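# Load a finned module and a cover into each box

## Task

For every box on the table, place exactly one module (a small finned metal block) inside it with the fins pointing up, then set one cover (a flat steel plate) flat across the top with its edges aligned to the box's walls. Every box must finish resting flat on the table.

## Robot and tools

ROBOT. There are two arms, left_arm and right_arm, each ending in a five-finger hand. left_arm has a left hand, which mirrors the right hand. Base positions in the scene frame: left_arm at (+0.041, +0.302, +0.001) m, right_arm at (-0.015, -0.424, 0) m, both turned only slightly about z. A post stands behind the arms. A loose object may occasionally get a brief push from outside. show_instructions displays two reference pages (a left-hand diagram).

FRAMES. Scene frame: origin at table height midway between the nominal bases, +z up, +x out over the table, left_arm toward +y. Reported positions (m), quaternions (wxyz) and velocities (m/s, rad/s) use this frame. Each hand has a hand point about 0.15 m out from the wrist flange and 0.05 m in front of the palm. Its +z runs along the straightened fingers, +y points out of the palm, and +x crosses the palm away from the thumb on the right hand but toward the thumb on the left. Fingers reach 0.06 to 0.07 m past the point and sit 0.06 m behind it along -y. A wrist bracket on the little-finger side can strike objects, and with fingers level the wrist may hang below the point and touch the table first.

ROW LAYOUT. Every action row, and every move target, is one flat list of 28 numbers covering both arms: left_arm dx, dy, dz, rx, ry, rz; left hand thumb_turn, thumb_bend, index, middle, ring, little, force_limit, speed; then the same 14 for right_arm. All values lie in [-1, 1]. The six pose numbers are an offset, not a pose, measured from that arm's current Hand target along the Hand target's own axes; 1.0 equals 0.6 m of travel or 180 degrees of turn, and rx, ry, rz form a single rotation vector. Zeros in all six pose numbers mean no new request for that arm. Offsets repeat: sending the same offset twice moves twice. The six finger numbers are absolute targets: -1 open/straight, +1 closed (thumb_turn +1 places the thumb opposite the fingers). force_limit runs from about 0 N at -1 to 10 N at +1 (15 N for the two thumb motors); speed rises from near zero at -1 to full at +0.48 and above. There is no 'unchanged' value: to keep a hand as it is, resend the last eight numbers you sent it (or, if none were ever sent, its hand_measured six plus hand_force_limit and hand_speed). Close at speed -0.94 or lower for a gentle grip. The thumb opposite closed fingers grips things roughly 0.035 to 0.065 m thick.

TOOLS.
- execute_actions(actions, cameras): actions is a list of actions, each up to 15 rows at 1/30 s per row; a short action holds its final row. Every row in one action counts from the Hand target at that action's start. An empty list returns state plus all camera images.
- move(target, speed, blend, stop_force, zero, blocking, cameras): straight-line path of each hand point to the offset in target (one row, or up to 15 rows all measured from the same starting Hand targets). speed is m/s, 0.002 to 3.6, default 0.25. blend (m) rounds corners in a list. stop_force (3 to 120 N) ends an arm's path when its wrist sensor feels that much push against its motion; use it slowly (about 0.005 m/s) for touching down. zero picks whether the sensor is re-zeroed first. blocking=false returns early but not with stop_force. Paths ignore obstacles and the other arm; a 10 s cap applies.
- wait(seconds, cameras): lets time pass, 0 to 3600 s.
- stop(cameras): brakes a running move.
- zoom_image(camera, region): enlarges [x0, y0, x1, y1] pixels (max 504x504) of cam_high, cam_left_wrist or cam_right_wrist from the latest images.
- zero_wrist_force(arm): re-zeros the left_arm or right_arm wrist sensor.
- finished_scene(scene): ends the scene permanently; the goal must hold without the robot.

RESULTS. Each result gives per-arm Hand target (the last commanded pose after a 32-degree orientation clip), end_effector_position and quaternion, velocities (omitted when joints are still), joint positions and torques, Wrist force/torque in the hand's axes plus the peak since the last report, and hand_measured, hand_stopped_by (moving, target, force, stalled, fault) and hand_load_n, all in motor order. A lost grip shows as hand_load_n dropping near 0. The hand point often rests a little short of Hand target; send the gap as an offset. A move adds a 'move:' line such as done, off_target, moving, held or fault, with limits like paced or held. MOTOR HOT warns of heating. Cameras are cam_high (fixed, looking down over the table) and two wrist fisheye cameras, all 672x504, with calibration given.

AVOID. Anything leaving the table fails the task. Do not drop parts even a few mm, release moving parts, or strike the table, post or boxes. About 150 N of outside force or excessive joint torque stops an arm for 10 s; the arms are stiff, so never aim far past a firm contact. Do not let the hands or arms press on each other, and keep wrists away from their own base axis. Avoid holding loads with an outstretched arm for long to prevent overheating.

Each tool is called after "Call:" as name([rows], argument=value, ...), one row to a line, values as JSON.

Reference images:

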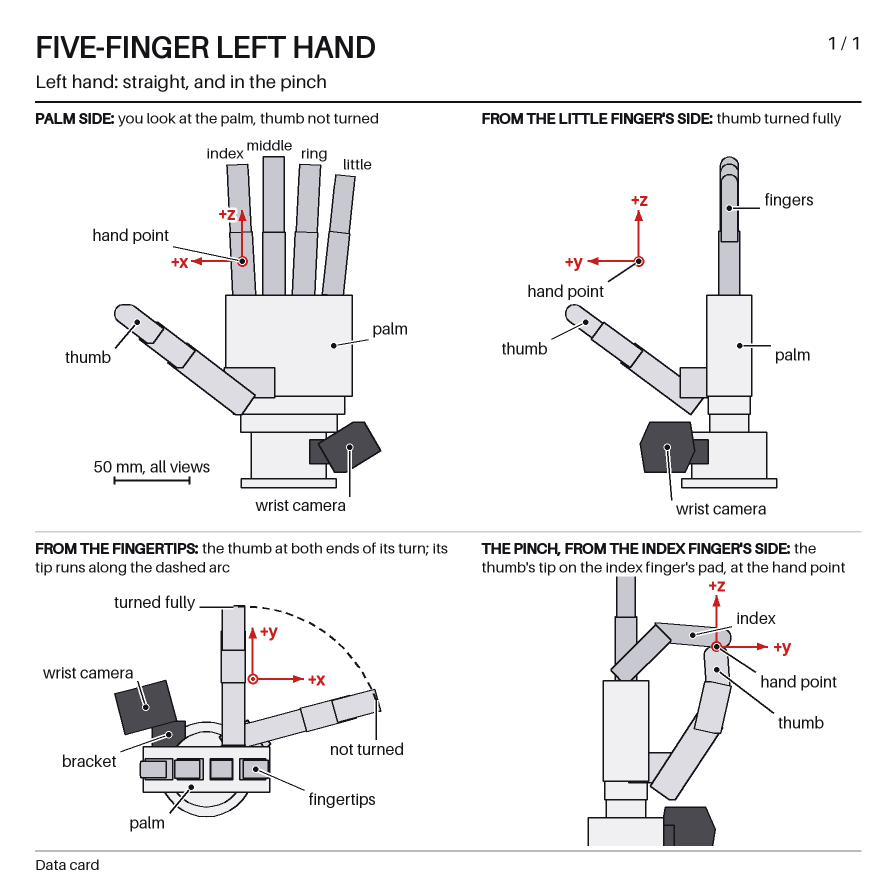

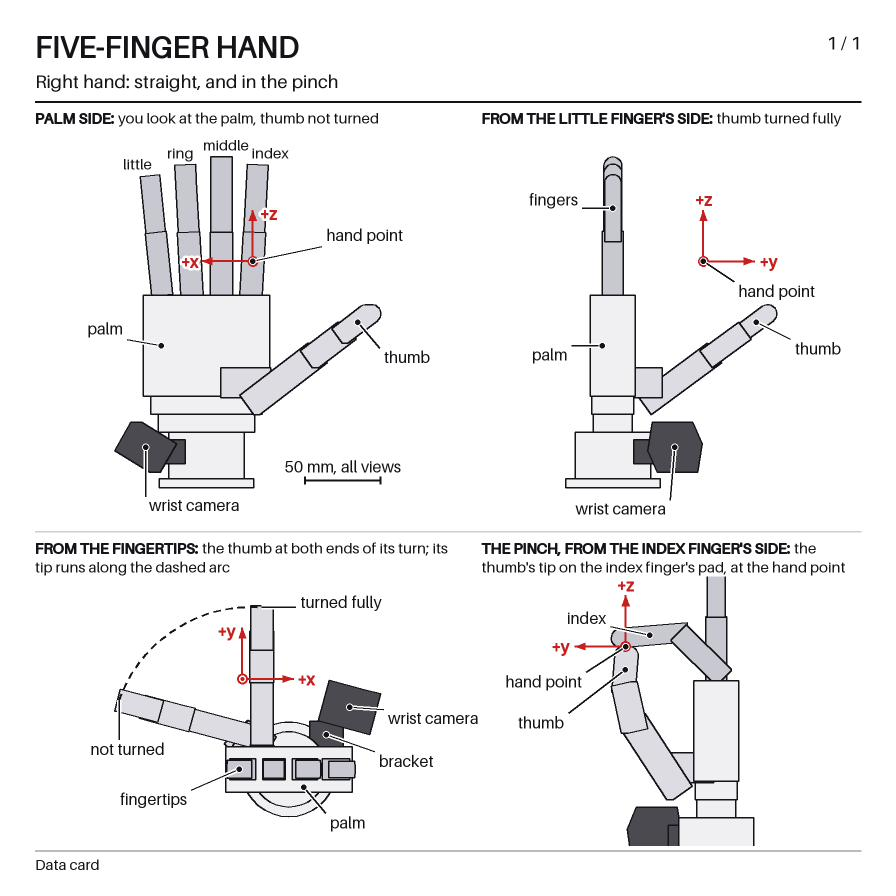

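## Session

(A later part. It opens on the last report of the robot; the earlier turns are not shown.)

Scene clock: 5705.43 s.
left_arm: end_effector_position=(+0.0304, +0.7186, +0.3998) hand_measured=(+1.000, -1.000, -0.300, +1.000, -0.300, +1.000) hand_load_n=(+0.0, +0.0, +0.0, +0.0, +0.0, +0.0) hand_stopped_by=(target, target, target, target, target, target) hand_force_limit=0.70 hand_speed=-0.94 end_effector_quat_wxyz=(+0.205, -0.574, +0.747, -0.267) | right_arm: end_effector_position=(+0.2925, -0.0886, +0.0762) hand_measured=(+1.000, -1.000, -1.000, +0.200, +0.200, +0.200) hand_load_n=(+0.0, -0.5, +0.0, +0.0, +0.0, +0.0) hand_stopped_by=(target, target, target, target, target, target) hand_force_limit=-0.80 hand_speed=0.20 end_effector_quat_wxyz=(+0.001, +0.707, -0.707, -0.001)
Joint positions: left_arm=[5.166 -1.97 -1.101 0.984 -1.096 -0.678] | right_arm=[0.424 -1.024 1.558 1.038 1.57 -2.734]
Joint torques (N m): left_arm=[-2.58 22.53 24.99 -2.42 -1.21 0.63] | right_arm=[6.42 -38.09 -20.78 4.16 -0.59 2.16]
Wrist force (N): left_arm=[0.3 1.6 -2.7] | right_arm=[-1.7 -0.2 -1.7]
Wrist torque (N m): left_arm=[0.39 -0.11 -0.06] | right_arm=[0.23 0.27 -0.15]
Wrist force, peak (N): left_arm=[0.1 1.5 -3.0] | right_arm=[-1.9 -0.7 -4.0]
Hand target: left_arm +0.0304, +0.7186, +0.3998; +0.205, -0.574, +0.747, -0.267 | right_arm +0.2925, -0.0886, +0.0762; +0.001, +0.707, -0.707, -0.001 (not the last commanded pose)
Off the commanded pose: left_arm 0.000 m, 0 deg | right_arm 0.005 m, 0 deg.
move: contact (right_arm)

Call:
move([
  [0,0,0,0,0,0,1,-1,-0.3,1,-0.3,1,0.7,-0.94,0,0,-0.025,0,0,0,1,-1,-1,0.2,0.2,0.2,-0.8,0.2],
  [0,0,0,0,0,0,1,-1,-0.3,1,-0.3,1,0.7,-0.94,0,-0.0375,-0.025,0,0,0,1,-1,-1,0.2,0.2,0.2,-0.8,0.2],
], speed=0.05)

Call:
move([
  [0,0,0,0,0,0,1,-1,-0.3,1,-0.3,1,0.7,-0.94,0,0,0.0265,0,0,0,1,-1,-1,0.2,0.2,0.2,-0.8,0.2],
], speed=0.015, stop_force=4, cameras=["cam_high", "cam_right_wrist"])

Call:
zoom_image(camera="cam_high", region=[255, 180, 340, 240])

Scene clock: 5716.77 s.
left_arm: end_effector_position=(+0.0304, +0.7186, +0.3998) hand_measured=(+1.000, -1.000, -0.300, +1.000, -0.300, +1.000) hand_load_n=(+0.0, +0.0, +0.0, +0.0, +0.0, +0.0) hand_stopped_by=(target, target, target, target, target, target) hand_force_limit=0.70 hand_speed=-0.94 end_effector_quat_wxyz=(+0.205, -0.574, +0.747, -0.267) | right_arm: end_effector_position=(+0.3150, -0.0886, +0.0912) hand_measured=(+1.000, -1.000, -1.000, +0.200, +0.200, +0.200) hand_load_n=(+0.0, +0.0, +0.0, +0.0, +0.0, +0.0) hand_stopped_by=(target, target, target, target, target, target) hand_force_limit=-0.80 hand_speed=0.20 end_effector_quat_wxyz=(+0.001, +0.707, -0.707, -0.001)
Joint positions: left_arm=[5.166 -1.97 -1.101 0.984 -1.096 -0.678] | right_arm=[0.406 -1.004 1.481 1.095 1.57 -2.753]
Joint torques (N m): left_arm=[-3.48 22.43 25.2 -2.52 -1.17 0.71] | right_arm=[-7.62 -29.79 -22.03 4.53 -0.55 -2.35]
Wrist force (N): left_arm=[0.0 1.7 -2.6] | right_arm=[-1.3 -0.1 2.2]
Wrist torque (N m): left_arm=[0.40 -0.08 -0.08] | right_arm=[-0.01 0.18 -0.02]
Wrist force, peak (N): left_arm=[0.1 1.7 -2.9] | right_arm=[-2.1 -0.5 -2.1]
Hand target: left_arm +0.0304, +0.7186, +0.3998; +0.205, -0.574, +0.747, -0.267 | right_arm +0.3150, -0.0887, +0.0912; +0.001, +0.707, -0.707, -0.001
Off the commanded pose: left_arm 0.000 m, 0 deg | right_arm 0.000 m, 0 deg.
move: done

Scene clock: 5718.67 s.
left_arm: end_effector_position=(+0.0304, +0.7186, +0.3998) hand_measured=(+1.000, -1.000, -0.300, +1.000, -0.300, +1.000) hand_load_n=(+0.0, +0.0, +0.0, +0.0, +0.0, +0.0) hand_stopped_by=(target, target, target, target, target, target) hand_force_limit=0.70 hand_speed=-0.94 end_effector_quat_wxyz=(+0.205, -0.574, +0.747, -0.267) | right_arm: end_effector_position=(+0.3150, -0.0887, +0.0753) hand_measured=(+1.000, -1.000, -1.000, +0.200, +0.200, +0.200) hand_load_n=(+0.0, -0.5, +0.0, +0.0, +0.0, +0.0) hand_stopped_by=(target, target, target, target, target, target) hand_force_limit=-0.80 hand_speed=0.20 end_effector_quat_wxyz=(+0.001, +0.707, -0.707, -0.001)
Joint positions: left_arm=[5.166 -1.97 -1.101 0.984 -1.096 -0.678] | right_arm=[0.405 -0.986 1.497 1.061 1.57 -2.753]
Joint torques (N m): left_arm=[-3.28 22.05 25.78 -2.48 -1.25 0.8] | right_arm=[1.14 -29.96 -8.3 0.23 0.94 0.23]
Wrist force (N): left_arm=[0.3 1.5 -2.8] | right_arm=[-1.7 -0.1 2.3]
Wrist torque (N m): left_arm=[0.39 -0.12 -0.06] | right_arm=[-0.02 0.23 -0.04]
Wrist force, peak (N): left_arm=[0.0 1.6 -3.0] | right_arm=[-1.7 -0.1 2.3]
Hand target: left_arm +0.0304, +0.7186, +0.3998; +0.205, -0.574, +0.747, -0.267 | right_arm +0.3150, -0.0886, +0.0753; +0.001, +0.707, -0.707, -0.001
Off the commanded pose: left_arm 0.000 m, 0 deg | right_arm 0.000 m, 0 deg.
move: done
cam_right_wrist: T_world_to_cam=[[-0.98049, -0.19445, 0.02869, 0.28749], [-0.15172, 0.84157, 0.5184, 0.07592], [-0.12495, 0.50393, -0.85466, 0.26312]] pos_world=[0.32628, -0.14059, 0.17727]

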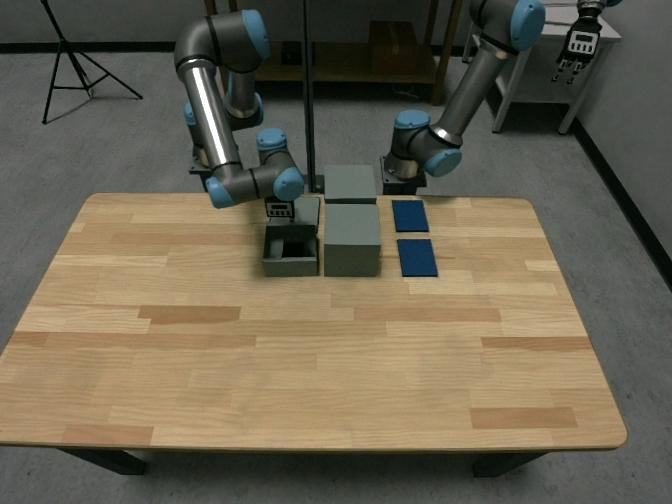

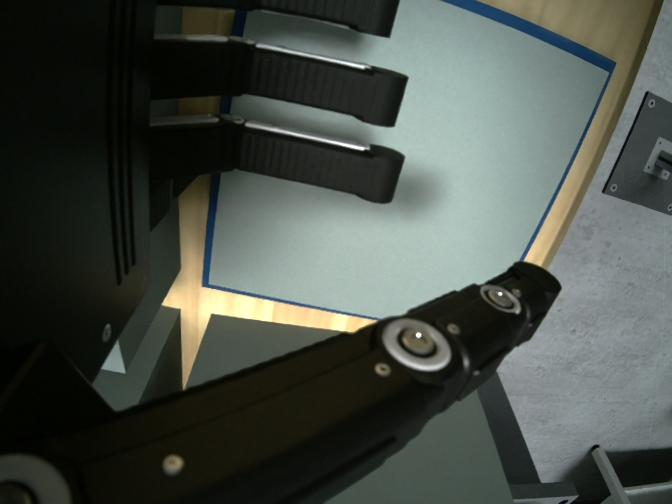

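Scaled by 5.929 from the camera's image (finer frame: 960x720).

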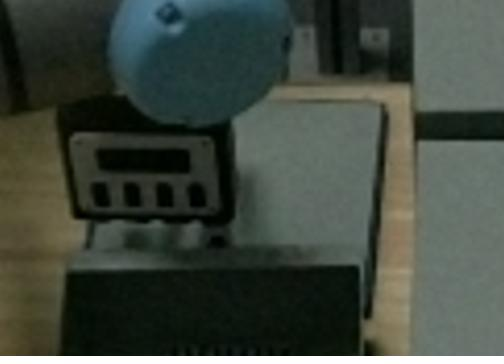

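Call:
move([
  [0,0,0,0,0,0,1,-1,-0.3,1,-0.3,1,0.7,-0.94,0,0.04,0,0,0,0,1,-1,-1,0.2,0.2,0.2,-0.8,0.2],
], speed=0.01, stop_force=8, cameras=["cam_high", "cam_right_wrist"])

Call:
zoom_image(camera="cam_high", region=[255, 180, 340, 240])

Scene clock: 5731.17 s.
left_arm: end_effector_position=(+0.0304, +0.7186, +0.3998) hand_measured=(+1.000, -1.000, -0.300, +1.000, -0.300, +1.000) hand_load_n=(+0.0, +0.0, +0.0, +0.0, +0.0, +0.0) hand_stopped_by=(target, target, target, target, target, target) hand_force_limit=0.70 hand_speed=-0.94 end_effector_quat_wxyz=(+0.205, -0.574, +0.747, -0.267) | right_arm: end_effector_position=(+0.2910, -0.0886, +0.0753) hand_measured=(+1.000, -1.000, -1.000, +0.200, +0.200, +0.200) hand_load_n=(+0.0, -0.5, +0.0, +0.0, +0.0, +0.0) hand_stopped_by=(target, target, target, target, target, target) hand_force_limit=-0.80 hand_speed=0.20 end_effector_quat_wxyz=(+0.001, +0.707, -0.707, -0.001)
Joint positions: left_arm=[5.166 -1.97 -1.101 0.984 -1.096 -0.678] | right_arm=[0.425 -1.025 1.563 1.035 1.57 -2.733]
Joint torques (N m): left_arm=[-4.1 22.27 24.83 -2.48 -1.23 0.76] | right_arm=[7.49 -38.88 -8.06 0.64 -1.36 1.94]
Wrist force (N): left_arm=[0.2 1.6 -2.9] | right_arm=[-1.4 -2.1 1.1]
Wrist torque (N m): left_arm=[0.41 -0.12 -0.07] | right_arm=[-0.04 0.19 -0.16]
Wrist force, peak (N): left_arm=[0.1 1.5 -3.1] | right_arm=[-2.1 -2.0 1.0]
Hand target: left_arm +0.0304, +0.7186, +0.3998; +0.205, -0.574, +0.747, -0.267 | right_arm +0.2910, -0.0886, +0.0753; +0.001, +0.707, -0.707, -0.001
Off the commanded pose: left_arm 0.000 m, 0 deg | right_arm 0.000 m, 0 deg.
move: done
cam_right_wrist: T_world_to_cam=[[-0.98049, -0.19445, 0.02869, 0.26396], [-0.15172, 0.84154, 0.51844, 0.07227], [-0.12496, 0.50398, -0.85463, 0.26013]] pos_world=[0.30228, -0.14059, 0.17727]

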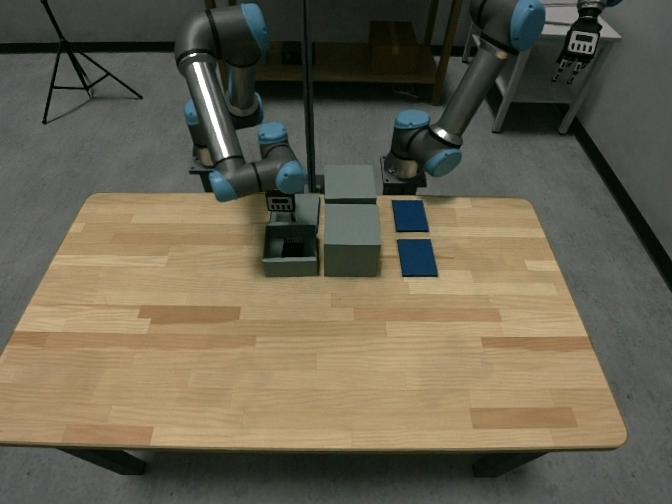

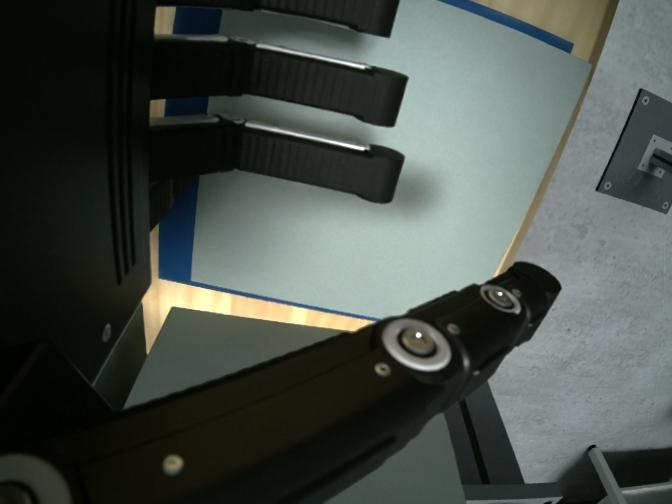

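Scaled by 5.929 from the camera's image (finer frame: 960x720).

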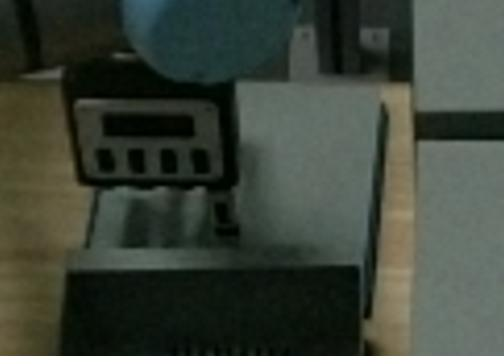

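Call:
move([
  [0,0,0,0,0,0,1,-1,-0.3,1,-0.3,1,0.7,-0.94,0,0.04,0,0,0,0,1,-1,-1,0.2,0.2,0.2,-0.8,0.2],
], speed=0.01, stop_force=6, zero=false, cameras=["cam_high", "cam_right_wrist"])

Scene clock: 5758.90 s.
left_arm: end_effector_position=(+0.0304, +0.7186, +0.3998) hand_measured=(+1.000, -1.000, -0.300, +1.000, -0.300, +1.000) hand_load_n=(+0.0, +0.0, +0.0, +0.5, +0.0, +0.0) hand_stopped_by=(target, target, target, target, target, target) hand_force_limit=0.70 hand_speed=-0.94 end_effector_quat_wxyz=(+0.205, -0.574, +0.747, -0.267) | right_arm: end_effector_position=(+0.2670, -0.0886, +0.0753) hand_measured=(+1.000, -1.000, -1.000, +0.200, +0.200, +0.200) hand_load_n=(+0.0, +0.0, +0.0, +0.0, +0.0, +0.0) hand_stopped_by=(target, target, target, target, target, target) hand_force_limit=-0.80 hand_speed=0.20 end_effector_quat_wxyz=(+0.001, +0.707, -0.707, -0.001)
Joint positions: left_arm=[5.166 -1.97 -1.101 0.984 -1.096 -0.678] | right_arm=[0.447 -1.064 1.626 1.01 1.57 -2.711]
Joint torques (N m): left_arm=[-4.74 22.47 25.19 -2.53 -1.06 0.8] | right_arm=[8.91 -37.38 -8.97 0.44 -1.31 2]
Wrist force (N): left_arm=[0.3 1.4 -2.7] | right_arm=[-1.7 -2.0 1.1]
Wrist torque (N m): left_arm=[0.37 -0.12 -0.06] | right_arm=[-0.01 0.25 -0.18]
Wrist force, peak (N): left_arm=[0.3 1.6 -3.1] | right_arm=[-1.8 -2.4 1.4]
Hand target: left_arm +0.0304, +0.7186, +0.3998; +0.205, -0.574, +0.747, -0.267 | right_arm +0.2670, -0.0886, +0.0753; +0.001, +0.707, -0.707, -0.001
Off the commanded pose: left_arm 0.000 m, 0 deg | right_arm 0.000 m, 0 deg.
move: done
cam_right_wrist: T_world_to_cam=[[-0.98049, -0.19445, 0.02869, 0.24045], [-0.15172, 0.84154, 0.51844, 0.06854], [-0.12496, 0.50398, -0.85463, 0.25708]] pos_world=[0.27828, -0.14049, 0.17727]

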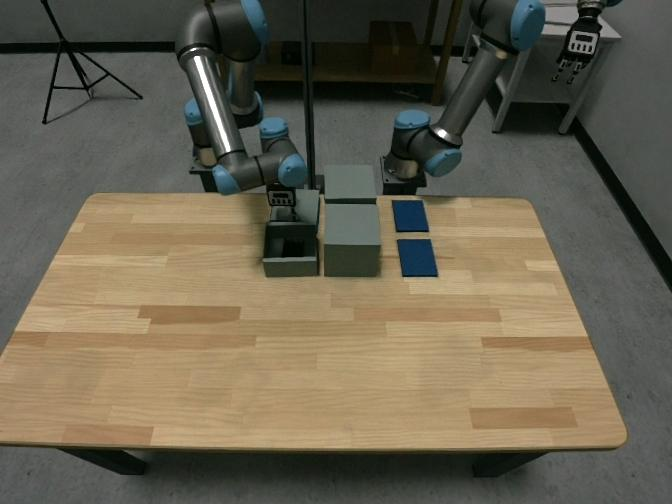

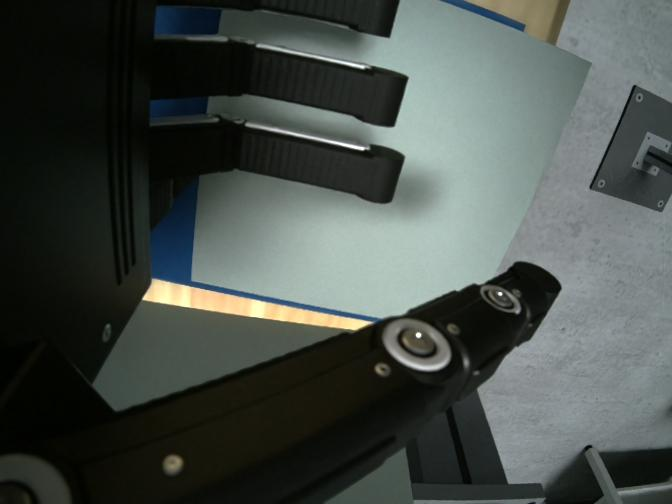

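Call:
move([
  [0,0,0,0,0,0,1,-1,-0.3,1,-0.3,1,0.7,-0.94,0,0.0392,0,0,0,0,1,-1,-1,0.2,0.2,0.2,-0.8,0.2],
], speed=0.008, stop_force=6, zero=false, cameras=["cam_high", "cam_right_wrist"])

Call:
zoom_image(camera="cam_high", region=[255, 180, 340, 240])

Scene clock: 5780.07 s.
left_arm: end_effector_position=(+0.0304, +0.7186, +0.3998) hand_measured=(+1.000, -1.000, -0.300, +1.000, -0.300, +1.000) hand_load_n=(+0.0, +0.0, +0.0, +0.0, +0.0, +0.0) hand_stopped_by=(target, target, target, target, target, target) hand_force_limit=0.70 hand_speed=-0.94 end_effector_quat_wxyz=(+0.205, -0.574, +0.747, -0.267) | right_arm: end_effector_position=(+0.2435, -0.0886, +0.0754) hand_measured=(+1.000, -1.000, -1.000, +0.200, +0.200, +0.200) hand_load_n=(+0.0, +0.0, +0.0, +0.0, +0.0, +0.0) hand_stopped_by=(target, target, target, target, target, target) hand_force_limit=-0.80 hand_speed=0.20 end_effector_quat_wxyz=(+0.001, +0.707, -0.707, -0.001)
Joint positions: left_arm=[5.166 -1.97 -1.101 0.984 -1.096 -0.678] | right_arm=[0.471 -1.1 1.683 0.988 1.57 -2.687]
Joint torques (N m): left_arm=[-4.55 22.32 25.27 -2.48 -1.1 0.97] | right_arm=[8.08 -36.06 -8.28 0.41 -1.51 1.98]
Wrist force (N): left_arm=[0.2 1.5 -2.7] | right_arm=[-1.6 -1.9 1.4]
Wrist torque (N m): left_arm=[0.37 -0.10 -0.07] | right_arm=[-0.02 0.22 -0.16]
Wrist force, peak (N): left_arm=[0.0 1.7 -3.0] | right_arm=[-1.8 -2.1 1.4]
Hand target: left_arm +0.0304, +0.7186, +0.3998; +0.205, -0.574, +0.747, -0.267 | right_arm +0.2435, -0.0886, +0.0754; +0.001, +0.707, -0.707, -0.001
Off the commanded pose: left_arm 0.000 m, 0 deg | right_arm 0.000 m, 0 deg.
move: done
cam_right_wrist: T_world_to_cam=[[-0.98049, -0.19445, 0.02869, 0.2173], [-0.15172, 0.84154, 0.51844, 0.06491], [-0.12496, 0.50398, -0.85463, 0.25422]] pos_world=[0.25468, -0.14049, 0.17737]

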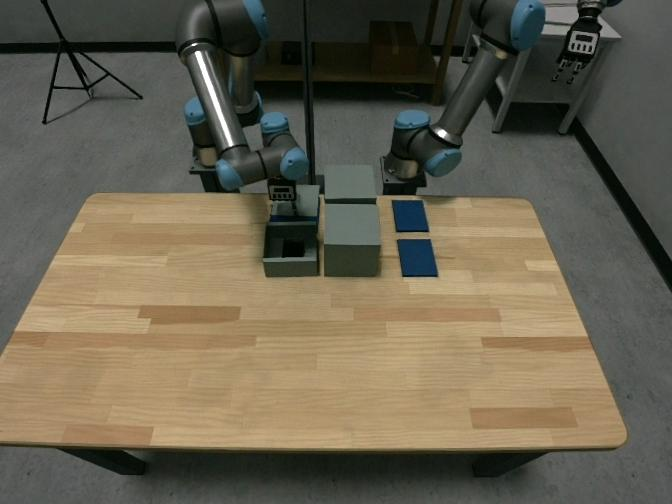

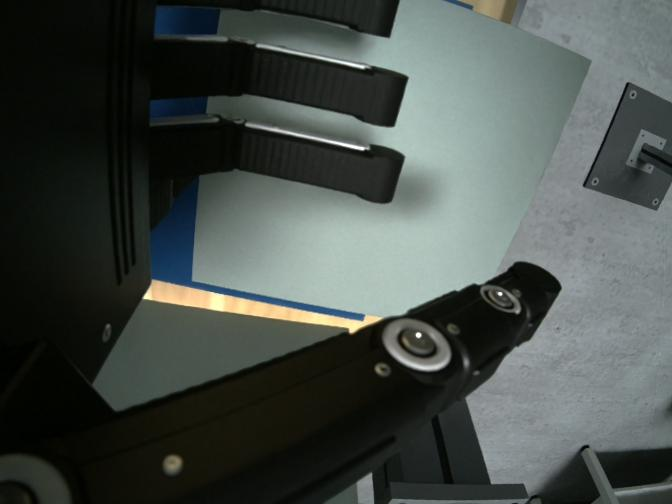

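Scaled by 5.929 from the camera's image (finer frame: 960x720).

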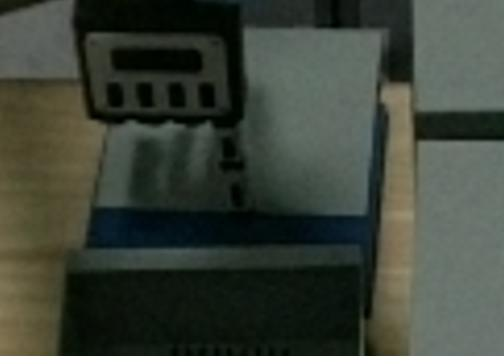

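Call:
move([
  [0,0,0,0,0,0,1,-1,-0.3,1,-0.3,1,0.7,-0.94,0,0.0045,0,0,0,0,1,-1,-1,0.2,0.2,0.2,-0.8,0.2],
], speed=0.006, stop_force=6, zero=false)

Call:
move([
  [0,0,0,0,0,0,1,-1,-0.3,1,-0.3,1,0.7,-0.94,0,-0.01,0,0,0,0,1,-1,-1,0.2,0.2,0.2,-0.8,0.2],
  [0,0,0,0,0,0,1,-1,-0.3,1,-0.3,1,0.7,-0.94,0,-0.01,-0.1,0,0,0,1,-1,-1,0.2,0.2,0.2,-0.8,0.2],
], speed=[0.02,0.08])

Scene clock: 5801.47 s.
left_arm: end_effector_position=(+0.0304, +0.7186, +0.3998) hand_measured=(+1.000, -1.000, -0.300, +1.000, -0.300, +1.000) hand_load_n=(+0.0, +0.0, +0.0, +0.0, +0.0, +0.0) hand_stopped_by=(target, target, target, target, target, target) hand_force_limit=0.70 hand_speed=-0.94 end_effector_quat_wxyz=(+0.205, -0.574, +0.747, -0.267) | right_arm: end_effector_position=(+0.2408, -0.0886, +0.0754) hand_measured=(+1.000, -1.000, -1.000, +0.200, +0.200, +0.200) hand_load_n=(-0.5, -0.5, +0.0, +0.0, +0.0, +0.0) hand_stopped_by=(target, target, target, target, target, target) hand_force_limit=-0.80 hand_speed=0.20 end_effector_quat_wxyz=(+0.001, +0.707, -0.707, -0.001)
Joint positions: left_arm=[5.166 -1.97 -1.101 0.984 -1.096 -0.678] | right_arm=[0.474 -1.104 1.69 0.986 1.57 -2.685]
Joint torques (N m): left_arm=[-4.72 22.07 25.12 -2.45 -1.23 1.06] | right_arm=[8.78 -36.17 -7.14 0.57 -1.41 1.94]
Wrist force (N): left_arm=[0.2 1.6 -2.6] | right_arm=[-1.5 -2.2 0.7]
Wrist torque (N m): left_arm=[0.39 -0.11 -0.07] | right_arm=[0.02 0.20 -0.15]
Wrist force, peak (N): left_arm=[0.2 1.6 -2.9] | right_arm=[-1.5 -2.9 0.6]
Hand target: left_arm +0.0304, +0.7186, +0.3998; +0.205, -0.574, +0.747, -0.267 | right_arm +0.2408, -0.0886, +0.0754; +0.001, +0.707, -0.707, -0.001
Off the commanded pose: left_arm 0.000 m, 0 deg | right_arm 0.000 m, 0 deg.
move: done

Scene clock: 5803.20 s.
left_arm: end_effector_position=(+0.0304, +0.7186, +0.3998) hand_measured=(+1.000, -1.000, -0.300, +1.000, -0.300, +1.000) hand_load_n=(+0.0, +0.0, +0.0, +0.0, +0.0, +0.0) hand_stopped_by=(target, target, target, target, target, target) hand_force_limit=0.70 hand_speed=-0.94 end_effector_quat_wxyz=(+0.205, -0.574, +0.747, -0.267) | right_arm: end_effector_position=(+0.2469, -0.0886, +0.1353) hand_measured=(+1.000, -1.000, -1.000, +0.200, +0.200, +0.200) hand_load_n=(+0.0, +0.0, +0.0, +0.5, +0.0, +0.0) hand_stopped_by=(target, target, target, target, target, target) hand_force_limit=-0.80 hand_speed=0.20 end_effector_quat_wxyz=(+0.001, +0.707, -0.707, -0.001)
Joint positions: left_arm=[5.166 -1.97 -1.101 0.984 -1.096 -0.678] | right_arm=[0.467 -1.164 1.606 1.13 1.57 -2.691]
Joint torques (N m): left_arm=[-4.42 22.49 25.26 -2.34 -1.1 1.07] | right_arm=[-8.5 -36.01 -23.33 4.47 0.87 -2.31]
Wrist force (N): left_arm=[0.2 1.5 -2.9] | right_arm=[-1.6 -0.2 1.9]
Wrist torque (N m): left_arm=[0.39 -0.11 -0.07] | right_arm=[0.01 0.23 -0.04]
Wrist force, peak (N): left_arm=[0.3 1.6 -2.9] | right_arm=[-1.5 0.0 2.7]
Hand target: left_arm +0.0304, +0.7186, +0.3998; +0.205, -0.574, +0.747, -0.267 | right_arm +0.2469, -0.0886, +0.1354; +0.001, +0.707, -0.707, -0.001
Off the commanded pose: left_arm 0.000 m, 0 deg | right_arm 0.000 m, 0 deg.
move: done

Call:
move([
  [0,0,0,0,0,0,1,-1,-0.3,1,-0.3,1,0.7,-0.94,0,0,-0.166,0,0,0,1,-1,-1,0.2,0.2,0.2,-0.8,0.2],
  [0,0,0,0,0,0,1,-1,-0.3,1,-0.3,1,0.7,-0.94,0.019,0.1115,-0.166,0,0,0.5,1,-1,-1,0.2,0.2,0.2,-0.8,0.2],
  [0,0,0,0,0,0,1,-1,-0.3,1,-0.3,1,0.7,-0.94,0.0365,0.2198,-0.166,0,0,1.0,1,-1,-1,0.2,0.2,0.2,-0.8,0.2],
], speed=0.35, blend=[0.02,0.03,0], cameras=["cam_high", "cam_right_wrist"])

Call:
zoom_image(camera="cam_high", region=[255, 180, 340, 240])

Scene clock: 5836.23 s.
left_arm: end_effector_position=(+0.0304, +0.7186, +0.3998) hand_measured=(+1.000, -1.000, -0.300, +1.000, -0.300, +1.000) hand_load_n=(+0.5, +0.0, +0.0, +0.0, +0.0, +0.0) hand_stopped_by=(target, target, target, target, target, target) hand_force_limit=0.70 hand_speed=-0.94 end_effector_quat_wxyz=(+0.205, -0.574, +0.747, -0.267) | right_arm: end_effector_position=(+0.1152, -0.1105, +0.2352) hand_measured=(+1.000, -1.000, -1.000, +0.200, +0.200, +0.200) hand_load_n=(+0.0, +0.0, +0.0, +0.0, +0.0, +0.0) hand_stopped_by=(target, target, target, target, target, target) hand_force_limit=-0.80 hand_speed=0.20 end_effector_quat_wxyz=(-0.001, +0.707, +0.707, -0.001)
Joint positions: left_arm=[5.166 -1.97 -1.101 0.984 -1.096 -0.678] | right_arm=[0.995 -1.464 1.722 1.314 1.569 0.979]
Joint torques (N m): left_arm=[-6.14 22.56 24.85 -2.5 -1.05 1.03] | right_arm=[7.09 -13.8 -23.81 4.33 1.32 2.04]
Wrist force (N): left_arm=[0.4 1.6 -2.6] | right_arm=[-1.5 -0.2 2.1]
Wrist torque (N m): left_arm=[0.38 -0.14 -0.06] | right_arm=[-0.01 0.21 -0.14]
Wrist force, peak (N): left_arm=[0.2 1.7 -2.9] | right_arm=[-1.6 -0.4 3.7]
Hand target: left_arm +0.0304, +0.7186, +0.3998; +0.205, -0.574, +0.747, -0.267 | right_arm +0.1152, -0.1105, +0.2352; -0.001, +0.707, +0.707, -0.001
Off the commanded pose: left_arm 0.000 m, 0 deg | right_arm 0.000 m, 0 deg.
move: done
cam_right_wrist: T_world_to_cam=[[0.98056, 0.19456, 0.02538, -0.09946], [0.15363, -0.84178, 0.5175, -0.2399], [0.12205, -0.50354, -0.85531, 0.24622]] pos_world=[0.10433, -0.05861, 0.33726]

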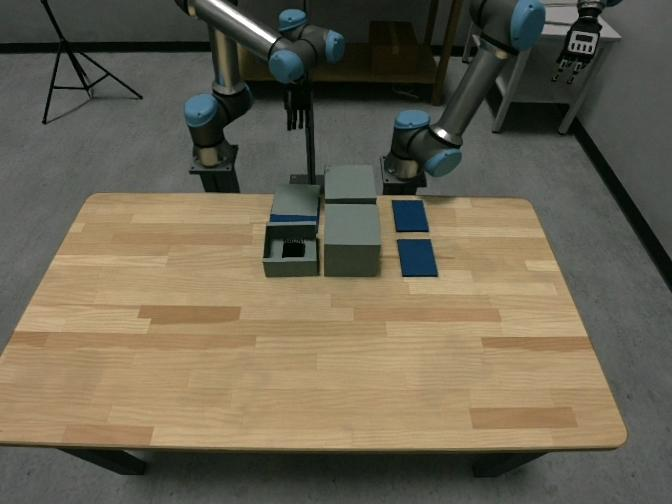

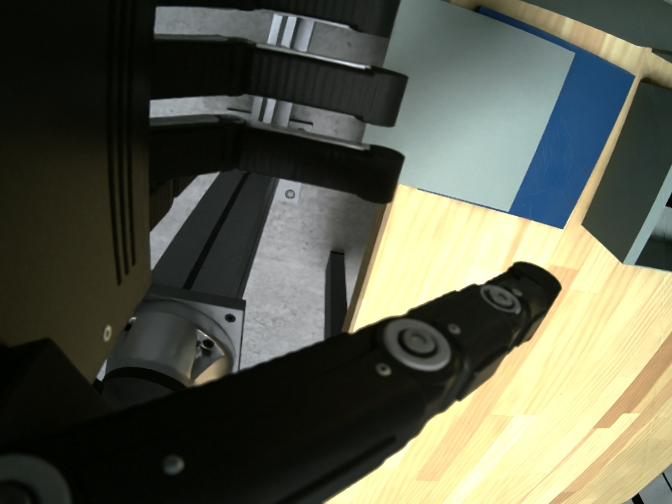

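Scaled by 5.929 from the camera's image (finer frame: 960x720).

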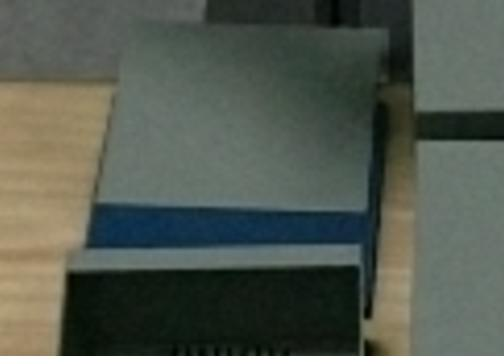

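Call:
move([
  [0,0,0,0,0,0,1,-1,-0.3,1,-0.3,1,0.7,-0.94,0,0,0,0,0,0,1,-1,0.12,0.14,0.12,-1,-0.8,0.0],
])

Call:
move([
  [0,0,0,0,0,0,1,-1,-0.3,1,-0.3,1,0.7,-0.94,0,0,0.325,0,0,0.0067,1,-1,0.12,0.14,0.12,-1,-0.8,0.0],
  [0,0,0,0,0,0,1,-1,-0.3,1,-0.3,1,0.7,-0.94,0,0,0.3645,0,0,0.0067,1,-1,0.12,0.14,0.12,-1,-0.8,0.0],
], speed=[0.18, 0.05], blend=[0.01, 0], cameras=["cam_high", "cam_right_wrist"])

Call:
zoom_image(camera="cam_right_wrist", region=[330, 0, 672, 340])

Scene clock: 5860.50 s.
left_arm: end_effector_position=(+0.0304, +0.7186, +0.3998) hand_measured=(+1.000, -1.000, -0.300, +1.000, -0.300, +1.000) hand_load_n=(+0.0, +0.0, +0.0, +0.0, +0.0, +0.0) hand_stopped_by=(target, target, target, target, target, target) hand_force_limit=0.70 hand_speed=-0.94 end_effector_quat_wxyz=(+0.205, -0.574, +0.747, -0.267) | right_arm: end_effector_position=(+0.1152, -0.1105, +0.2352) hand_measured=(+1.000, -1.000, +0.120, +0.140, +0.120, -1.000) hand_load_n=(+0.0, +0.0, +0.0, +0.0, +0.0, +0.0) hand_stopped_by=(target, target, target, target, target, target) hand_force_limit=-0.80 hand_speed=0.00 end_effector_quat_wxyz=(-0.001, +0.707, +0.707, -0.001)
Joint positions: left_arm=[5.166 -1.97 -1.101 0.984 -1.096 -0.678] | right_arm=[0.995 -1.464 1.722 1.314 1.569 0.979]
Joint torques (N m): left_arm=[-5.63 22.75 24.99 -2.53 -1.21 1.18] | right_arm=[8.84 -13.07 -23.79 4.39 1.2 2.04]
Wrist force (N): left_arm=[0.3 1.6 -2.5] | right_arm=[-1.6 -0.4 2.4]
Wrist torque (N m): left_arm=[0.38 -0.12 -0.06] | right_arm=[-0.07 0.23 -0.15]
Wrist force, peak (N): left_arm=[0.4 1.5 -3.0] | right_arm=[-1.9 -0.4 2.3]
Hand target: left_arm +0.0304, +0.7186, +0.3998; +0.205, -0.574, +0.747, -0.267 | right_arm +0.1152, -0.1105, +0.2352; -0.001, +0.707, +0.707, -0.001
Off the commanded pose: left_arm 0.000 m, 0 deg | right_arm 0.000 m, 0 deg.
move: done

Scene clock: 5862.53 s.
left_arm: end_effector_position=(+0.0304, +0.7186, +0.3998) hand_measured=(+1.000, -1.000, -0.300, +1.000, -0.300, +1.000) hand_load_n=(+0.0, +0.0, +0.0, +0.0, +0.0, +0.0) hand_stopped_by=(target, target, target, target, target, target) hand_force_limit=0.70 hand_speed=-0.94 end_effector_quat_wxyz=(+0.205, -0.574, +0.747, -0.267) | right_arm: end_effector_position=(+0.1148, -0.1104, +0.0166) hand_measured=(+1.000, -1.000, +0.120, +0.140, +0.120, -1.000) hand_load_n=(+0.0, -0.5, +0.0, +0.0, +0.0, +0.0) hand_stopped_by=(target, target, target, target, target, target) hand_force_limit=-0.80 hand_speed=0.00 end_effector_quat_wxyz=(-0.001, +0.715, +0.699, -0.001)
Joint positions: left_arm=[5.166 -1.97 -1.101 0.984 -1.096 -0.678] | right_arm=[0.997 -1.182 2.011 0.742 1.569 1.001]
Joint torques (N m): left_arm=[-5.88 22.1 24.75 -2.42 -1.14 1.27] | right_arm=[7.66 -19.58 -4.39 0.24 1.32 1.98]
Wrist force (N): left_arm=[0.2 1.5 -2.6] | right_arm=[-1.5 -0.1 2.1]
Wrist torque (N m): left_arm=[0.37 -0.10 -0.07] | right_arm=[0.01 0.21 -0.14]
Wrist force, peak (N): left_arm=[0.0 1.5 -3.0] | right_arm=[-1.7 -0.4 3.0]
Hand target: left_arm +0.0304, +0.7186, +0.3998; +0.205, -0.574, +0.747, -0.267 | right_arm +0.1148, -0.1104, +0.0165; -0.001, +0.715, +0.699, -0.001
Off the commanded pose: left_arm 0.000 m, 0 deg | right_arm 0.000 m, 0 deg.
move: done
cam_right_wrist: T_world_to_cam=[[0.98445, 0.17384, 0.02533, -0.09628], [0.13587, -0.84484, 0.51749, -0.12492], [0.11136, -0.506, -0.85532, 0.06019]] pos_world=[0.10505, -0.05834, 0.11857]

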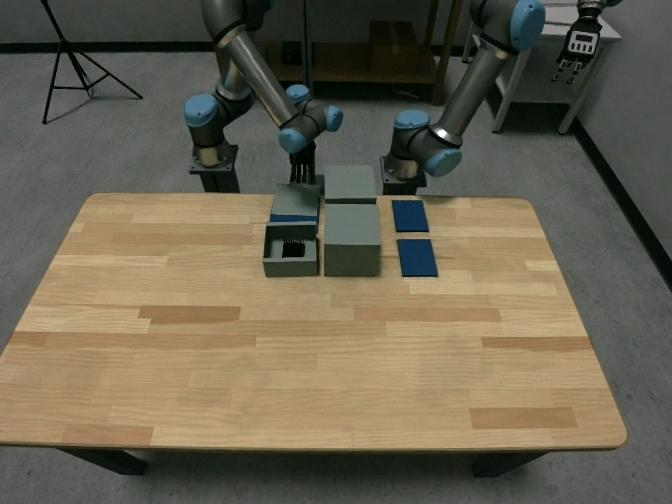

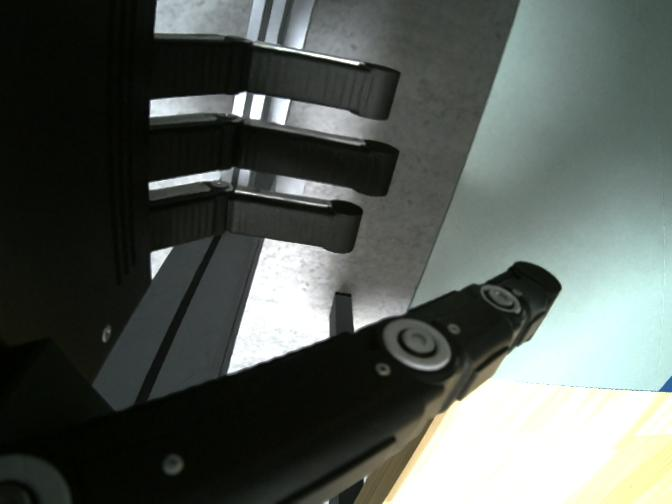

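Scaled by 1.474 from the camera's image (finer frame: 960x720).

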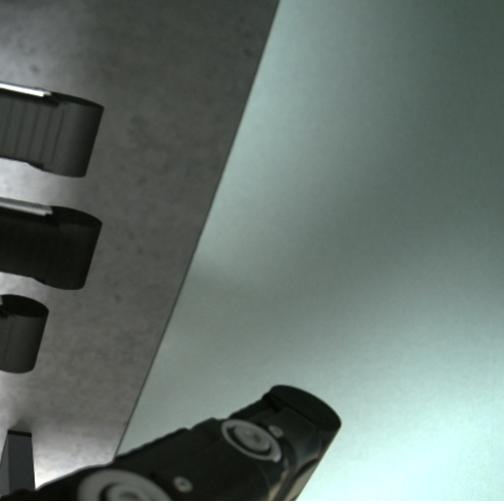

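Call:
move([
  [0,0,0,0,0,0,1,-1,-0.3,1,-0.3,1,0.7,-0.94,0.0006,0.03,0.0025,0,0,0.0033,1,-1,0.12,0.14,0.12,-1,-0.8,-0.5],
], speed=0.03)

Call:
move([
  [0,0,0,0,0,0,1,-1,-0.3,1,-0.3,1,0.7,-0.94,0.0019,0.0612,0,0,0,0,1,-1,0.12,0.14,0.12,-1,-0.8,-0.5],
], speed=0.012, stop_force=4, cameras=["cam_high", "cam_right_wrist"])

Call:
zoom_image(camera="cam_high", region=[255, 180, 340, 240])

Scene clock: 5892.17 s.
left_arm: end_effector_position=(+0.0304, +0.7186, +0.3998) hand_measured=(+1.000, -1.000, -0.300, +1.000, -0.300, +1.000) hand_load_n=(+0.0, +0.0, +0.0, +0.0, +0.0, +0.5) hand_stopped_by=(target, target, target, target, target, target) hand_force_limit=0.70 hand_speed=-0.94 end_effector_quat_wxyz=(+0.205, -0.574, +0.747, -0.267) | right_arm: end_effector_position=(+0.1327, -0.1104, +0.0150) hand_measured=(+1.000, -1.000, +0.120, +0.140, +0.120, -1.000) hand_load_n=(+0.0, +0.0, +0.0, +0.0, +0.0, +0.0) hand_stopped_by=(target, target, target, target, target, target) hand_force_limit=-0.80 hand_speed=-0.50 end_effector_quat_wxyz=(-0.001, +0.718, +0.696, -0.001)
Joint positions: left_arm=[5.166 -1.97 -1.101 0.984 -1.096 -0.678] | right_arm=[0.952 -1.17 1.998 0.744 1.569 0.967]
Joint torques (N m): left_arm=[-6.09 22.22 24.5 -2.43 -1.19 1.17] | right_arm=[-8.31 -19.8 -18.44 4.49 0.31 -2.31]
Wrist force (N): left_arm=[0.3 1.5 -2.6] | right_arm=[-1.4 -0.6 2.5]
Wrist torque (N m): left_arm=[0.37 -0.12 -0.06] | right_arm=[-0.09 0.17 -0.03]
Wrist force, peak (N): left_arm=[0.1 1.7 -2.9] | right_arm=[-1.7 -0.4 2.7]
Hand target: left_arm +0.0304, +0.7186, +0.3998; +0.205, -0.574, +0.747, -0.267 | right_arm +0.1328, -0.1104, +0.0150; -0.001, +0.718, +0.696, -0.001
Off the commanded pose: left_arm 0.000 m, 0 deg | right_arm 0.000 m, 0 deg.
move: done

Scene clock: 5896.07 s.
left_arm: end_effector_position=(+0.0304, +0.7186, +0.3998) hand_measured=(+1.000, -1.000, -0.300, +1.000, -0.300, +1.000) hand_load_n=(+0.0, +0.0, +0.0, +0.0, +0.0, +0.0) hand_stopped_by=(target, target, target, target, target, target) hand_force_limit=0.70 hand_speed=-0.94 end_effector_quat_wxyz=(+0.205, -0.574, +0.747, -0.267) | right_arm: end_effector_position=(+0.1695, -0.1105, +0.0149) hand_measured=(+1.000, -1.000, +0.120, +0.140, +0.120, -1.000) hand_load_n=(+0.0, +0.0, +0.0, +1.0, +0.0, +0.0) hand_stopped_by=(target, target, target, target, target, target) hand_force_limit=-0.80 hand_speed=-0.50 end_effector_quat_wxyz=(-0.001, +0.718, +0.696, -0.001)
Joint positions: left_arm=[5.166 -1.97 -1.101 0.984 -1.096 -0.678] | right_arm=[0.867 -1.149 1.964 0.757 1.569 0.882]
Joint torques (N m): left_arm=[-6.16 21.87 24.72 -2.37 -1.17 1.15] | right_arm=[-7.85 -20.75 -20.05 4.29 0.46 -2.4]
Wrist force (N): left_arm=[0.3 1.5 -2.6] | right_arm=[-1.4 -1.2 3.1]
Wrist torque (N m): left_arm=[0.39 -0.12 -0.06] | right_arm=[-0.12 0.17 -0.05]
Wrist force, peak (N): left_arm=[0.0 1.7 -3.0] | right_arm=[-1.5 -1.3 3.5]
Hand target: left_arm +0.0304, +0.7186, +0.3998; +0.205, -0.574, +0.747, -0.267 | right_arm +0.1695, -0.1105, +0.0149; -0.001, +0.718, +0.696, -0.001
Off the commanded pose: left_arm 0.000 m, 0 deg | right_arm 0.000 m, 0 deg.
move: done
cam_right_wrist: T_world_to_cam=[[0.98621, 0.16355, 0.02532, -0.15153], [0.12705, -0.84621, 0.51748, -0.13019], [0.10606, -0.50713, -0.85532, 0.0535]] pos_world=[0.16031, -0.05826, 0.11696]

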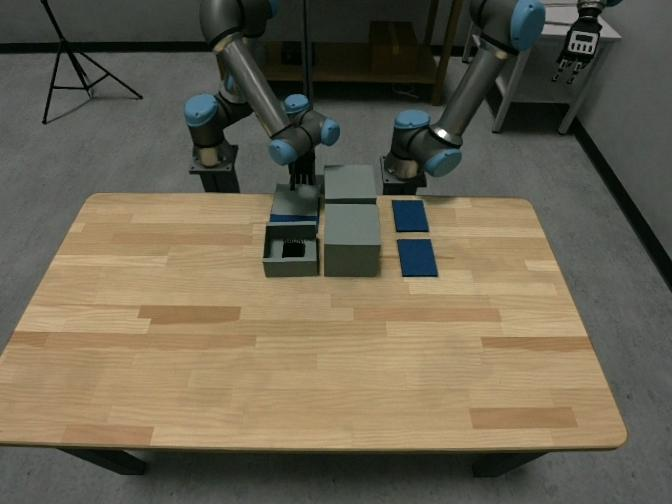

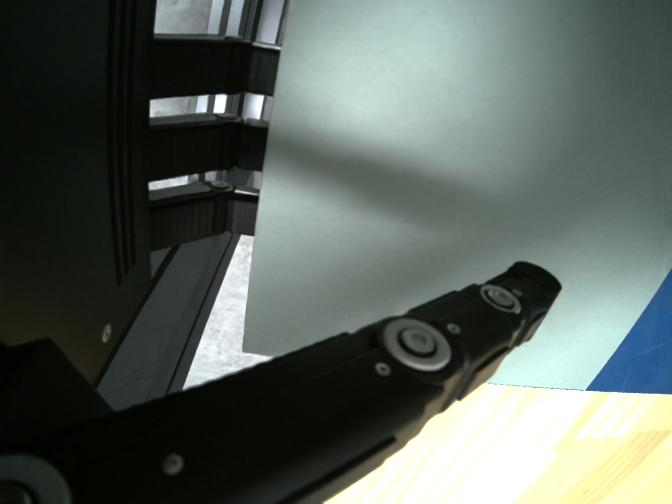

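Scaled by 5.929 from the camera's image (finer frame: 960x720).

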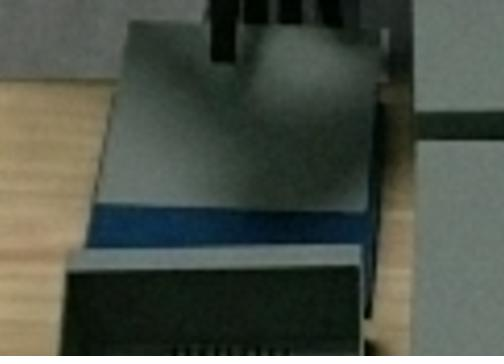

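Call:
move([
  [0,0,0,0,0,0,1,-1,-0.3,1,-0.3,1,0.7,-0.94,0,0,0,0,0,0,1,0,0.12,0.14,0.12,-1,-0.8,-0.5],
])

Call:
move([
  [0,0,0,0,0,0,1,-1,-0.3,1,-0.3,1,0.7,-0.94,0,0,0,0,0,0,1,0.3,0.12,0.14,0.12,-1,-0.8,-0.85],
])

Call:
move([
  [0,0,0,0,0,0,1,-1,-0.3,1,-0.3,1,0.7,-0.94,0,0,0,0,0,0,1,0.3,0.26,0.26,0.12,-1,-0.6,-0.94],
], cameras=["cam_right_wrist"])

Scene clock: 5906.10 s.
left_arm: end_effector_position=(+0.0304, +0.7186, +0.3998) hand_measured=(+1.000, -1.000, -0.300, +1.000, -0.300, +1.000) hand_load_n=(+0.0, +0.0, +0.0, +0.0, +0.0, +0.0) hand_stopped_by=(target, target, target, target, target, target) hand_force_limit=0.70 hand_speed=-0.94 end_effector_quat_wxyz=(+0.205, -0.574, +0.747, -0.267) | right_arm: end_effector_position=(+0.1695, -0.1105, +0.0149) hand_measured=(+1.000, +0.000, +0.120, +0.140, +0.120, -1.000) hand_load_n=(+0.0, +0.0, +0.0, +0.5, +0.0, +0.0) hand_stopped_by=(target, target, target, target, target, target) hand_force_limit=-0.80 hand_speed=-0.50 end_effector_quat_wxyz=(-0.001, +0.718, +0.696, -0.001)
Joint positions: left_arm=[5.166 -1.97 -1.101 0.984 -1.096 -0.678] | right_arm=[0.867 -1.149 1.964 0.757 1.569 0.882]
Joint torques (N m): left_arm=[-6.6 22.31 24.57 -2.47 -1.09 1.35] | right_arm=[-8.32 -21.09 -19.3 4.37 -1.09 -2.49]
Wrist force (N): left_arm=[0.2 1.2 -2.6] | right_arm=[-1.5 -1.5 3.0]
Wrist torque (N m): left_arm=[0.33 -0.10 -0.06] | right_arm=[-0.15 0.19 -0.06]
Wrist force, peak (N): left_arm=[0.1 1.6 -3.0] | right_arm=[-1.7 -1.5 3.5]
Hand target: left_arm +0.0304, +0.7186, +0.3998; +0.205, -0.574, +0.747, -0.267 | right_arm +0.1695, -0.1105, +0.0149; -0.001, +0.718, +0.696, -0.001
Off the commanded pose: left_arm 0.000 m, 0 deg | right_arm 0.000 m, 0 deg.
move: done

Scene clock: 5907.77 s.
left_arm: end_effector_position=(+0.0304, +0.7186, +0.3998) hand_measured=(+1.000, -1.000, -0.300, +1.000, -0.300, +1.000) hand_load_n=(+0.0, +0.0, +0.0, +0.0, +0.0, +0.5) hand_stopped_by=(target, target, target, target, target, target) hand_force_limit=0.70 hand_speed=-0.94 end_effector_quat_wxyz=(+0.205, -0.574, +0.747, -0.267) | right_arm: end_effector_position=(+0.1695, -0.1105, +0.0149) hand_measured=(+1.000, +0.300, +0.120, +0.140, +0.120, -1.000) hand_load_n=(+0.0, +0.0, +0.0, +0.5, +0.0, +0.0) hand_stopped_by=(target, target, target, target, target, target) hand_force_limit=-0.80 hand_speed=-0.85 end_effector_quat_wxyz=(-0.001, +0.718, +0.696, -0.001)
Joint positions: left_arm=[5.166 -1.97 -1.101 0.984 -1.096 -0.678] | right_arm=[0.867 -1.149 1.964 0.757 1.569 0.882]
Joint torques (N m): left_arm=[-6.66 22.84 24.75 -2.51 -1.17 1.41] | right_arm=[-7.78 -21.33 -17.79 4.34 -0.87 -2.08]
Wrist force (N): left_arm=[0.2 1.4 -2.6] | right_arm=[-1.5 -1.1 3.4]
Wrist torque (N m): left_arm=[0.36 -0.10 -0.07] | right_arm=[-0.12 0.19 -0.05]
Wrist force, peak (N): left_arm=[0.3 1.5 -3.0] | right_arm=[-1.6 -1.3 3.6]
Hand target: left_arm +0.0304, +0.7186, +0.3998; +0.205, -0.574, +0.747, -0.267 | right_arm +0.1695, -0.1105, +0.0149; -0.001, +0.718, +0.696, -0.001
Off the commanded pose: left_arm 0.000 m, 0 deg | right_arm 0.000 m, 0 deg.
move: done

Scene clock: 5908.33 s.
left_arm: end_effector_position=(+0.0304, +0.7186, +0.3998) hand_measured=(+1.000, -1.000, -0.300, +1.000, -0.300, +1.000) hand_load_n=(+0.0, +0.0, +0.0, +0.0, +0.0, +0.0) hand_stopped_by=(target, target, target, target, target, target) hand_force_limit=0.70 hand_speed=-0.94 end_effector_quat_wxyz=(+0.205, -0.574, +0.747, -0.267) | right_arm: end_effector_position=(+0.1695, -0.1105, +0.0149) hand_measured=(+1.000, +0.300, +0.170, +0.162, +0.120, -1.000) hand_load_n=(+0.0, +0.0, +2.5, +0.5, +0.0, +0.0) hand_stopped_by=(target, target, force, force, target, target) hand_force_limit=-0.60 hand_speed=-0.94 end_effector_quat_wxyz=(-0.001, +0.718, +0.696, -0.001)
Joint positions: left_arm=[5.166 -1.97 -1.101 0.984 -1.096 -0.678] | right_arm=[0.867 -1.149 1.964 0.757 1.569 0.882]
Joint torques (N m): left_arm=[-6.2 22.13 25.19 -2.34 -1.18 1.32] | right_arm=[-8.05 -21.86 -18.53 4.17 -0.97 -2.19]
Wrist force (N): left_arm=[0.1 1.5 -2.9] | right_arm=[-1.5 -0.5 4.3]
Wrist torque (N m): left_arm=[0.39 -0.09 -0.08] | right_arm=[-0.08 0.19 -0.02]
Wrist force, peak (N): left_arm=[0.1 1.5 -2.9] | right_arm=[-1.5 -0.5 4.3]
Hand target: left_arm +0.0304, +0.7186, +0.3998; +0.205, -0.574, +0.747, -0.267 | right_arm +0.1695, -0.1105, +0.0149; -0.001, +0.718, +0.696, -0.001
Off the commanded pose: left_arm 0.000 m, 0 deg | right_arm 0.000 m, 0 deg.
move: done
cam_right_wrist: T_world_to_cam=[[0.98621, 0.16355, 0.02532, -0.15153], [0.12705, -0.84621, 0.51748, -0.13019], [0.10606, -0.50713, -0.85532, 0.0535]] pos_world=[0.16031, -0.05826, 0.11696]

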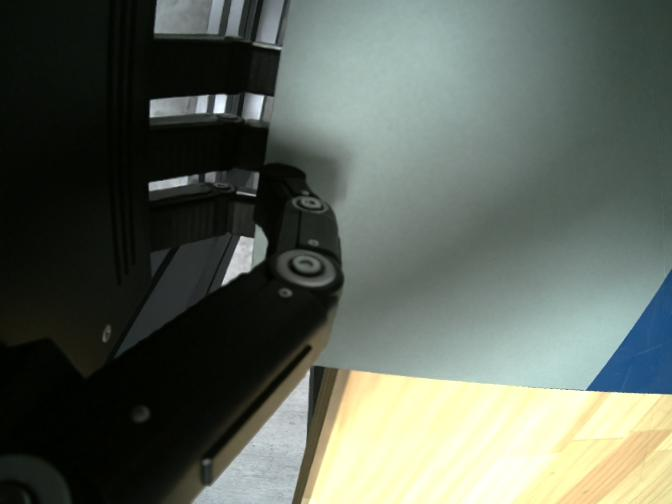

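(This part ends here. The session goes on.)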